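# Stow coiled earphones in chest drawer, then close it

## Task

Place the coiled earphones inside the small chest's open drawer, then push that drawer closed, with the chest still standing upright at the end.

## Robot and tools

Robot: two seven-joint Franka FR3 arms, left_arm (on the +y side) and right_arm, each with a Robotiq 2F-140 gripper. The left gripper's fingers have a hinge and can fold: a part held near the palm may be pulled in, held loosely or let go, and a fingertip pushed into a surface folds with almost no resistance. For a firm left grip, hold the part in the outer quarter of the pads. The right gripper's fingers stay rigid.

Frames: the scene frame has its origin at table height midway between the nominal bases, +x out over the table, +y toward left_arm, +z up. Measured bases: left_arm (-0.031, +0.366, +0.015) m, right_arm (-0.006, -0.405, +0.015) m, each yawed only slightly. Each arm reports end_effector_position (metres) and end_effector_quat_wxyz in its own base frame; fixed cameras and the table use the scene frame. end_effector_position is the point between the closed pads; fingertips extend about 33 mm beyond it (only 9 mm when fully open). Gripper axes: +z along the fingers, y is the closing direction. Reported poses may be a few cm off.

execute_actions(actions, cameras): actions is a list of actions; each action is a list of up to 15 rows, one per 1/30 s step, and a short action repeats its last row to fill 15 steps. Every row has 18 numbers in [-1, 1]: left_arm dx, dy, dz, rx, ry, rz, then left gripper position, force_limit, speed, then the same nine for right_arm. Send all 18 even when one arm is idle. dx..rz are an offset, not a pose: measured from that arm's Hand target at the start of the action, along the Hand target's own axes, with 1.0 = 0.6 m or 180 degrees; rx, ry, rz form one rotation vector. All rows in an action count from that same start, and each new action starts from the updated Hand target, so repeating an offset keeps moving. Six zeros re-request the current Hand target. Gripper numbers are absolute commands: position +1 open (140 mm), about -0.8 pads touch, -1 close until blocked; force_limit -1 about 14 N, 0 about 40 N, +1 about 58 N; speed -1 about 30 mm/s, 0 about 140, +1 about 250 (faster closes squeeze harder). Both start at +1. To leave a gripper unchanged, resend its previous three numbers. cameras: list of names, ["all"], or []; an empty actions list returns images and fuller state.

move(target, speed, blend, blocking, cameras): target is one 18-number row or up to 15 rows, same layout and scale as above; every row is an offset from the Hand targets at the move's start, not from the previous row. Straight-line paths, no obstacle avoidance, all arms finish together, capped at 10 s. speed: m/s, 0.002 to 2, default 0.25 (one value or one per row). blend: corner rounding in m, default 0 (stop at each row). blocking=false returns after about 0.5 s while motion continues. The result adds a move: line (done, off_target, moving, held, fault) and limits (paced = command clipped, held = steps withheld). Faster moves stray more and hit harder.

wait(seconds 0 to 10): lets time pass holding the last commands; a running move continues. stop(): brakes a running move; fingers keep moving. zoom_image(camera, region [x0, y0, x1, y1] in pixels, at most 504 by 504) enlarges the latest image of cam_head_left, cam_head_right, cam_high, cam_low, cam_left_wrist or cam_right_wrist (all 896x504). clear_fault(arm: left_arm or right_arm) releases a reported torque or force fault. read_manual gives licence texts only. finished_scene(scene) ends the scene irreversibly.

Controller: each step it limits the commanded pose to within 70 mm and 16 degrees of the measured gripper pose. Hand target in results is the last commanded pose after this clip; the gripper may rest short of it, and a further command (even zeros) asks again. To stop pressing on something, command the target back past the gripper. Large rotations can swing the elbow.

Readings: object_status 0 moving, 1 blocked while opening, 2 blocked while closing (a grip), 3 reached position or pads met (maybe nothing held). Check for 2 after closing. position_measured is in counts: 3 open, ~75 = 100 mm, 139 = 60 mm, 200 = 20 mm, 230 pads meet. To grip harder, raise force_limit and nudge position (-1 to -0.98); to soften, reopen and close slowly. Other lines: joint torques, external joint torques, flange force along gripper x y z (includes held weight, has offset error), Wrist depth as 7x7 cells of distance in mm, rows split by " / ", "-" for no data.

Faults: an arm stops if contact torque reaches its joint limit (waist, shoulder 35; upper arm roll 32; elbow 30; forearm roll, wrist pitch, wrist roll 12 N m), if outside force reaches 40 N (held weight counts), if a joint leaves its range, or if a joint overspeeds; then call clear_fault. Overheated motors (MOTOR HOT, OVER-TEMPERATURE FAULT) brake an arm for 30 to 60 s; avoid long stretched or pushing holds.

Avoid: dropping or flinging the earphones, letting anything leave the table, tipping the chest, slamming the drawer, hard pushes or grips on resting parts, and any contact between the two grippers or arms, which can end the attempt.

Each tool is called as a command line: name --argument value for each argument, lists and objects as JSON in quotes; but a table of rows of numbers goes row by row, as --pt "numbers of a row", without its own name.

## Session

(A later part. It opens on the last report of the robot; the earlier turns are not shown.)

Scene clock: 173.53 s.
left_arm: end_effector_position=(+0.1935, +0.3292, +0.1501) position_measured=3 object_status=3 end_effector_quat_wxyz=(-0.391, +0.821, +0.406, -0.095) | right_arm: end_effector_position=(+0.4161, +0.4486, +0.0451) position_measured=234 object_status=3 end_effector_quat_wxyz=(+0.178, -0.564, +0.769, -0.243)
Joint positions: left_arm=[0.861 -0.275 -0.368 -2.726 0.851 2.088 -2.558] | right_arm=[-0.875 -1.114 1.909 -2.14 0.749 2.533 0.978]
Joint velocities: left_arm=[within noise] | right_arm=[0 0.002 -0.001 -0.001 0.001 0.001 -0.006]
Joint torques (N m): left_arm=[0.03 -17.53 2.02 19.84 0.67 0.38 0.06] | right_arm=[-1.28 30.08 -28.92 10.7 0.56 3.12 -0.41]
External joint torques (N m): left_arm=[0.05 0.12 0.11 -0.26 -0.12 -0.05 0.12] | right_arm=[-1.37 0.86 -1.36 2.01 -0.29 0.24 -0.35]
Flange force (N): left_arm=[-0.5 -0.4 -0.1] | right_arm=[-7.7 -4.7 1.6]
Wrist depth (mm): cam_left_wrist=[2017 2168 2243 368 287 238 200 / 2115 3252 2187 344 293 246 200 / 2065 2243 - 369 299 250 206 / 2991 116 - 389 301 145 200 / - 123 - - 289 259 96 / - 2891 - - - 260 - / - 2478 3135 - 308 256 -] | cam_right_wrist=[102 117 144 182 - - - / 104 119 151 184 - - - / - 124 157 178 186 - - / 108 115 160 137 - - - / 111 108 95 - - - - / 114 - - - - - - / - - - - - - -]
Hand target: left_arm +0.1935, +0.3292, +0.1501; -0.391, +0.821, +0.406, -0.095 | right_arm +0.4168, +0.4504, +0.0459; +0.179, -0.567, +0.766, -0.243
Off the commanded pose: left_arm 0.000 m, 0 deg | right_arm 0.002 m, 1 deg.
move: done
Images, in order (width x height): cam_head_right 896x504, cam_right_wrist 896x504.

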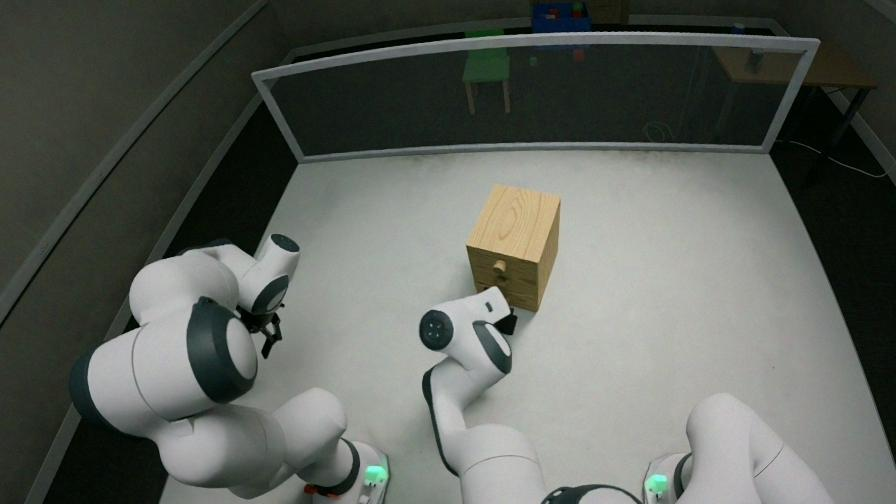

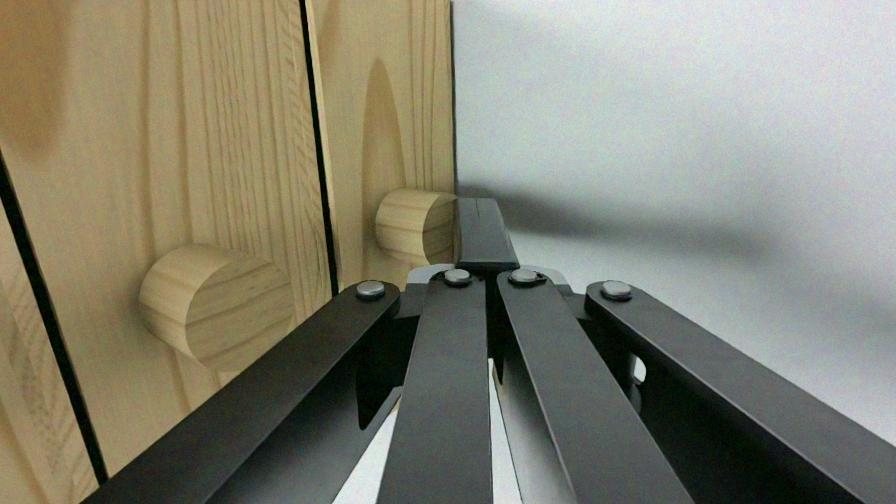

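move --target '[0,0,0,0,0,0,1,1,1,0,-0.0055,0.0038,0,0,0,-1,-1,0.5]' --speed 0.03 --cameras '["cam_right_wrist"]'

zoom_image --camera "cam_right_wrist" --region '[200, 0, 500, 300]'

Scene clock: 175.33 s.
left_arm: end_effector_position=(+0.1935, +0.3292, +0.1501) position_measured=3 object_status=3 end_effector_quat_wxyz=(-0.391, +0.821, +0.406, -0.095) | right_arm: end_effector_position=(+0.4196, +0.4477, +0.0451) position_measured=234 object_status=3 end_effector_quat_wxyz=(+0.178, -0.565, +0.768, -0.243)
Joint positions: left_arm=[0.861 -0.275 -0.368 -2.726 0.851 2.088 -2.558] | right_arm=[-0.885 -1.114 1.911 -2.137 0.749 2.536 0.971]
Joint velocities: left_arm=[within noise] | right_arm=[0.001 0 0.002 0 0 0.002 -0.007]
Joint torques (N m): left_arm=[0.04 -17.56 2.01 19.9 0.69 0.41 0.09] | right_arm=[-1.35 30.1 -29.05 10.54 0.7 3.17 -0.29]
External joint torques (N m): left_arm=[0 0.06 0.04 -0.24 -0.11 -0.03 0.16] | right_arm=[-1.58 0.7 -1.44 1.69 -0.14 0.27 -0.23]
Flange force (N): left_arm=[-0.6 -0.6 -0.3] | right_arm=[-7.0 -4.7 2.0]
Wrist depth (mm): cam_left_wrist=[2282 2710 2282 366 286 238 201 / 3469 - 2049 384 290 237 203 / 1986 2323 494 345 306 234 211 / - 116 - - 301 136 199 / - 123 - - 287 258 96 / - 3173 - - 313 253 106 / - 2739 3564 - - 250 -] | cam_right_wrist=[- 113 143 182 - - - / 100 116 148 186 - - 136 / - 122 152 180 190 - - / 105 114 155 137 - - - / 110 106 112 - - 79 - / 111 - - - - - - / - - - - - - -]
Hand target: left_arm +0.1935, +0.3292, +0.1501; -0.391, +0.821, +0.406, -0.095 | right_arm +0.4206, +0.4492, +0.0459; +0.179, -0.567, +0.766, -0.243
Off the commanded pose: left_arm 0.000 m, 0 deg | right_arm 0.002 m, 0 deg.
move: done
Images, in order (width x height): cam_right_wrist 896x504.

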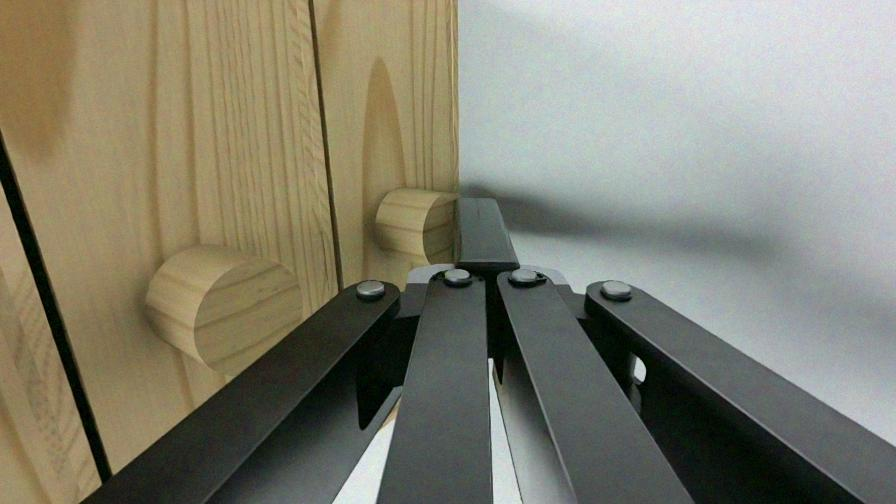

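Scaled by 1.680.

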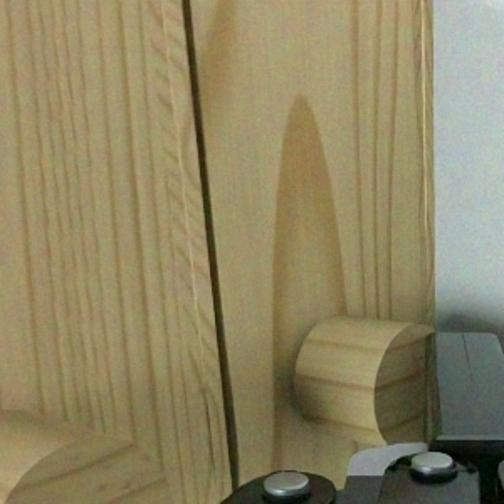

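move --target '[0,0,0,0,0,0,1,1,1,0,-0.0034,0.0024,0,0,0,-1,-1,0.5]' --speed 0.02 --cameras '["cam_right_wrist"]'

zoom_image --camera "cam_right_wrist" --region '[200, 0, 500, 300]'

Scene clock: 177.47 s.
left_arm: end_effector_position=(+0.1935, +0.3292, +0.1501) position_measured=3 object_status=3 end_effector_quat_wxyz=(-0.391, +0.821, +0.406, -0.095) | right_arm: end_effector_position=(+0.4211, +0.4483, +0.0451) position_measured=234 object_status=3 end_effector_quat_wxyz=(+0.178, -0.566, +0.767, -0.243)
Joint positions: left_arm=[0.861 -0.275 -0.368 -2.726 0.851 2.088 -2.558] | right_arm=[-0.889 -1.113 1.912 -2.134 0.749 2.539 0.966]
Joint velocities: left_arm=[within noise] | right_arm=[-0.001 0.001 0.001 0 0.001 -0.001 -0.004]
Joint torques (N m): left_arm=[0.01 -17.59 1.95 19.91 0.69 0.41 0.09] | right_arm=[-2.27 29.88 -29.28 10.03 0.63 3.16 -0.3]
External joint torques (N m): left_arm=[0.01 0.05 0.02 -0.23 -0.11 -0.03 0.16] | right_arm=[-2.29 0.51 -1.71 1.3 -0.22 0.27 -0.25]
Flange force (N): left_arm=[-0.6 -0.6 -0.3] | right_arm=[-7.1 -5.7 2.9]
Wrist depth (mm): cam_left_wrist=[1723 - 2187 347 271 238 202 / 2243 3173 2082 373 303 239 203 / 2133 2243 2001 409 - 243 207 / 3212 116 - - - 135 195 / - 123 - - - 251 96 / - 3336 - - - 254 101 / - 3665 - - 330 257 -] | cam_right_wrist=[- 111 141 179 - - - / - 115 146 186 - - - / - 121 151 178 - - - / 104 110 153 137 - - 141 / - 105 110 - - - - / 110 - - - - - - / - - - - - - -]
Hand target: left_arm +0.1935, +0.3292, +0.1501; -0.391, +0.821, +0.406, -0.095 | right_arm +0.4230, +0.4485, +0.0459; +0.179, -0.567, +0.766, -0.243
Off the commanded pose: left_arm 0.000 m, 0 deg | right_arm 0.002 m, 0 deg.
move: done
Images, in order (width x height): cam_right_wrist 896x504.

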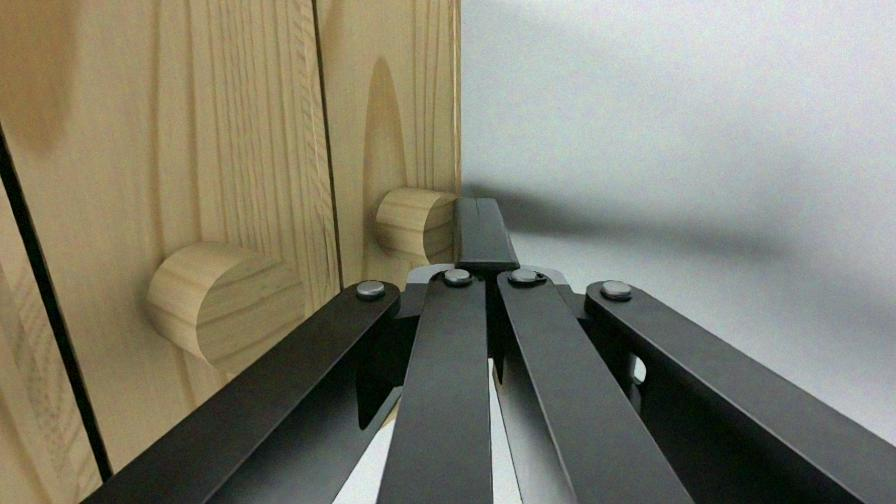

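Scaled by 1.680.

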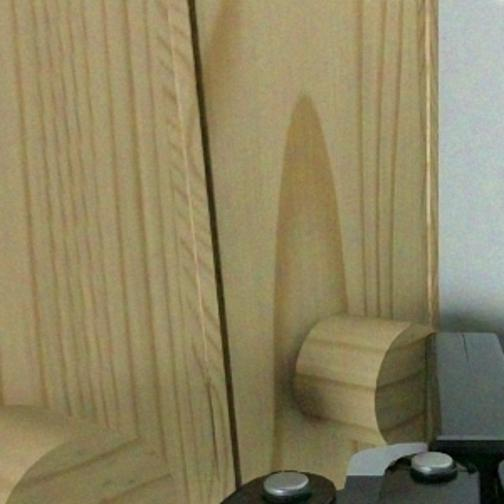

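move --target '[0,0,0,0,0,0,1,1,1,0,-0.0034,0.0024,0,0,0,-1,-1,0.5]' --speed 0.02 --cameras '["cam_right_wrist"]'

zoom_image --camera "cam_right_wrist" --region '[200, 0, 500, 300]'

Scene clock: 179.27 s.
left_arm: end_effector_position=(+0.1935, +0.3292, +0.1501) position_measured=3 object_status=3 end_effector_quat_wxyz=(-0.391, +0.821, +0.406, -0.095) | right_arm: end_effector_position=(+0.4214, +0.4489, +0.0451) position_measured=234 object_status=3 end_effector_quat_wxyz=(+0.177, -0.567, +0.767, -0.242)
Joint positions: left_arm=[0.861 -0.275 -0.368 -2.726 0.851 2.088 -2.558] | right_arm=[-0.892 -1.11 1.913 -2.132 0.749 2.539 0.962]
Joint torques (N m): left_arm=[0.01 -17.54 2.03 19.87 0.69 0.4 0.03] | right_arm=[-4 28.88 -29.07 10.01 0.67 3.53 -0.26]
External joint torques (N m): left_arm=[0.02 0.13 0.11 -0.29 -0.11 -0.04 0.1] | right_arm=[-3.97 -0.55 -1.53 1.25 -0.18 0.64 -0.2]
Flange force (N): left_arm=[-0.5 -0.4 0.0] | right_arm=[-10.6 -6.9 8.6]
Wrist depth (mm): cam_left_wrist=[2387 2150 2065 - - 239 193 / - - 2150 403 312 240 208 / 2065 - 543 443 298 243 200 / - 116 - 402 - 135 200 / - 123 506 449 300 258 96 / - 2991 - 397 321 - - / - 2768 2924 418 - 258 -] | cam_right_wrist=[- 111 141 179 - - - / - 114 146 187 - - - / - 121 151 178 - - - / 104 110 153 137 - - - / - 106 110 - - - - / 110 - - - - - - / - - - - - - -]
Hand target: left_arm +0.1935, +0.3292, +0.1501; -0.391, +0.821, +0.406, -0.095 | right_arm +0.4254, +0.4477, +0.0459; +0.179, -0.567, +0.766, -0.243
Off the commanded pose: left_arm 0.000 m, 0 deg | right_arm 0.004 m, 0 deg.
move: off_target (right_arm)
Images, in order (width x height): cam_right_wrist 896x504.

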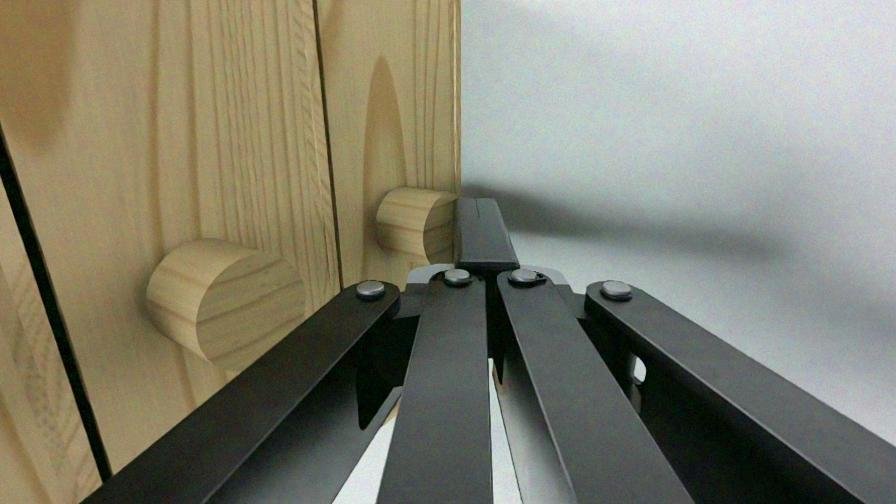

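Scaled by 1.680.

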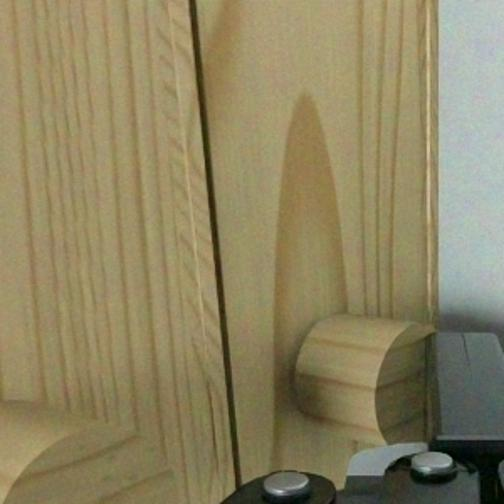

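move --pt "0 0 0 0 0 0 1 1 1 0 0.082 -0.0574 0 0 0 -1 -1 0.5" --pt "0 0 0 0 0 0 1 1 1 0 0.082 -0.3 0 0 0 -1 -1 0.5" --speed '[0.1,0.2]' --blend 0.02 --cameras '["cam_right_wrist","cam_head_left","cam_head_right","cam_high"]'

zoom_image --camera "cam_head_right" --region '[420, 170, 600, 350]'

Scene clock: 182.53 s.
left_arm: end_effector_position=(+0.1935, +0.3292, +0.1501) position_measured=3 object_status=3 end_effector_quat_wxyz=(-0.391, +0.821, +0.406, -0.095) | right_arm: end_effector_position=(+0.2882, +0.4907, +0.1648) position_measured=234 object_status=3 end_effector_quat_wxyz=(+0.179, -0.570, +0.765, -0.241)
Joint positions: left_arm=[0.861 -0.275 -0.368 -2.726 0.851 2.088 -2.558] | right_arm=[-0.478 -1.103 1.596 -2.138 0.614 2.175 1.121]
Joint velocities: left_arm=[within noise] | right_arm=[0.001 -0.001 0 -0.002 -0.001 -0.004 0.005]
Joint torques (N m): left_arm=[0 -17.58 2.02 19.84 0.68 0.39 0.06] | right_arm=[-0.78 24.09 -30.74 12.36 0.19 2.42 0.24]
External joint torques (N m): left_arm=[-0.05 0.04 0.05 -0.25 -0.11 -0.04 0.13] | right_arm=[-0.83 -0.21 -2.14 1.56 -0.08 -0.28 0.3]
Flange force (N): left_arm=[-0.8 -0.6 -0.3] | right_arm=[-5.7 -2.4 -4.5]
Wrist depth (mm): cam_left_wrist=[1690 - 2263 354 296 233 205 / 2205 2655 2303 392 294 240 205 / 1899 2282 3026 372 298 244 205 / - 116 514 - 309 135 200 / - 123 517 - 312 257 96 / - 3336 - - 313 255 106 / - 2551 - 391 307 258 -] | cam_right_wrist=[204 240 309 - - - - / 210 247 317 - - - - / 214 253 326 - - - - / 227 263 329 119 - - - / 240 260 - - - - - / - - - - - - - / - - - - - - -]
Hand target: left_arm +0.1935, +0.3292, +0.1501; -0.391, +0.821, +0.406, -0.095 | right_arm +0.2879, +0.4898, +0.1649; +0.179, -0.567, +0.766, -0.243
Off the commanded pose: left_arm 0.000 m, 0 deg | right_arm 0.001 m, 0 deg.
move: done
Images, in order (width x height): cam_head_left 896x504, cam_head_right 896x504, cam_high 896x504, cam_right_wrist 896x504.

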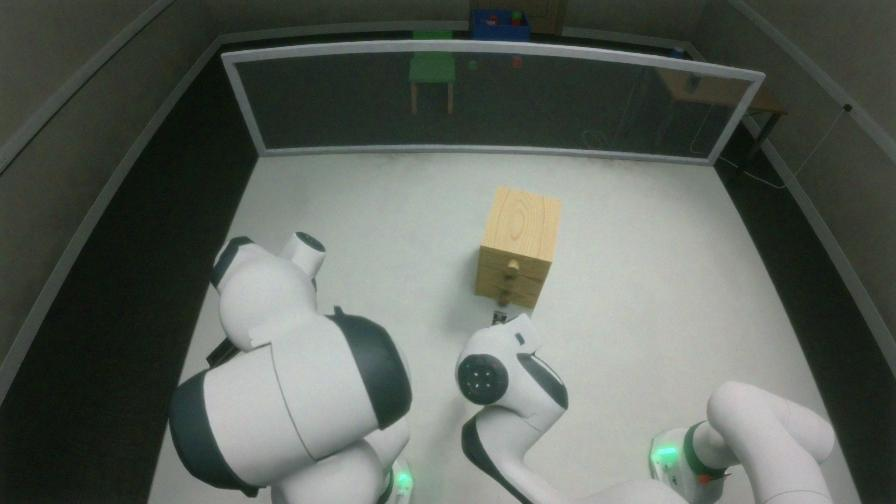

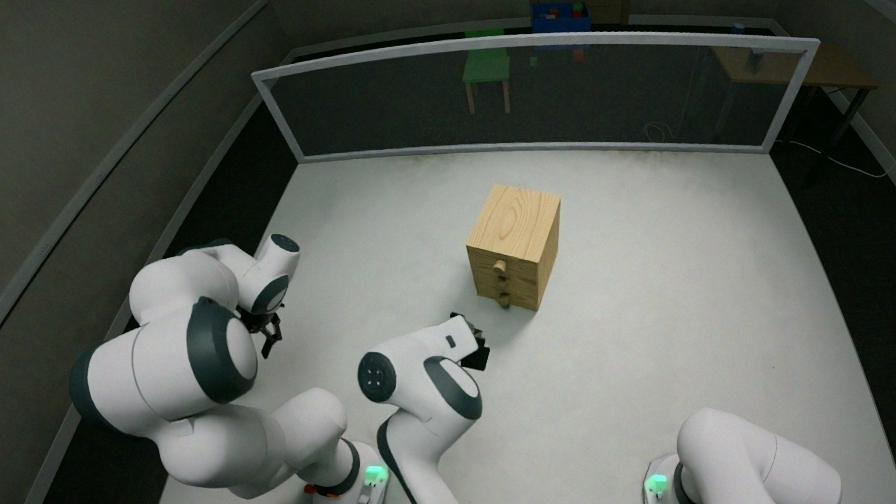

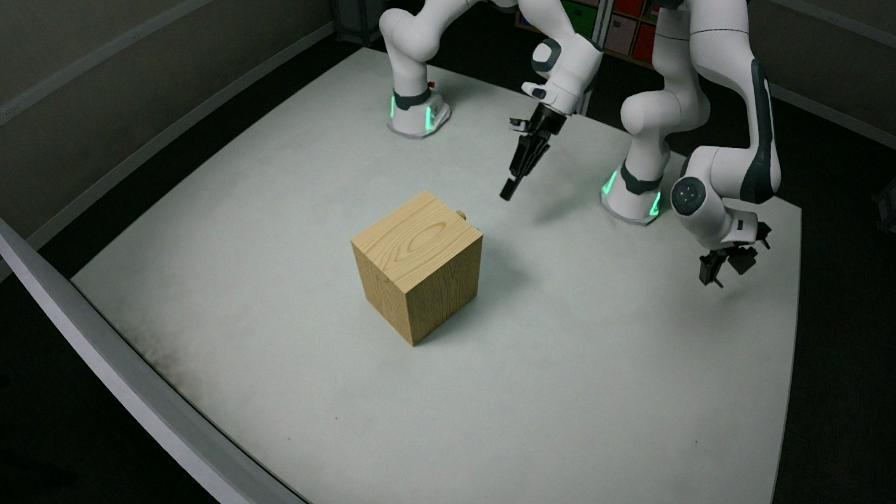

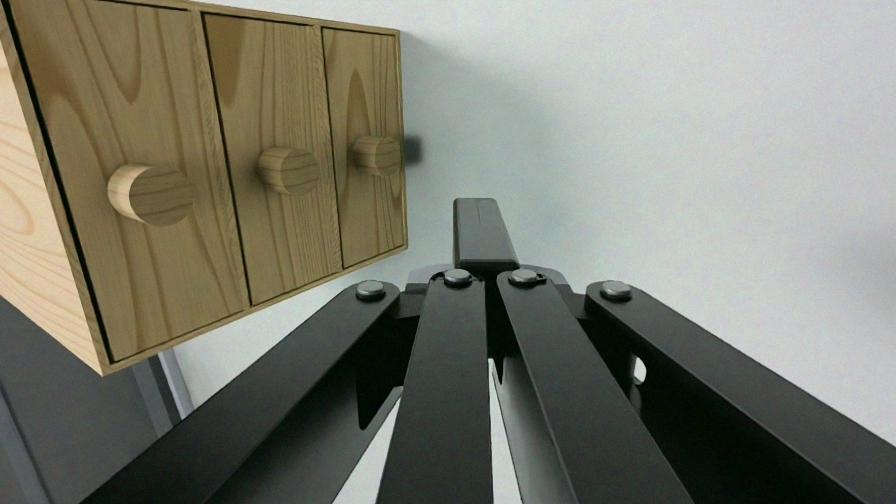

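Scaled by 2.800.

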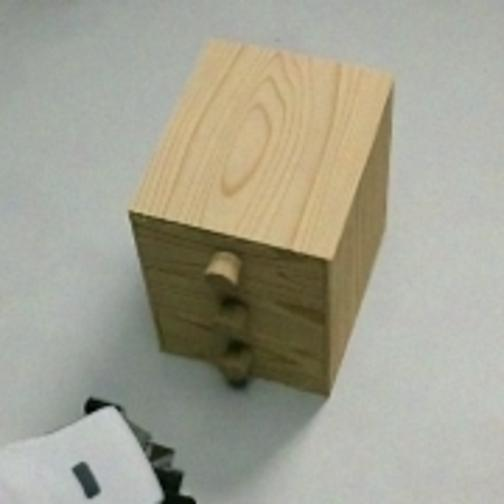

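Closed. Done with scene 1.

finished_scene --scene 1

The scene is finished: the task was done.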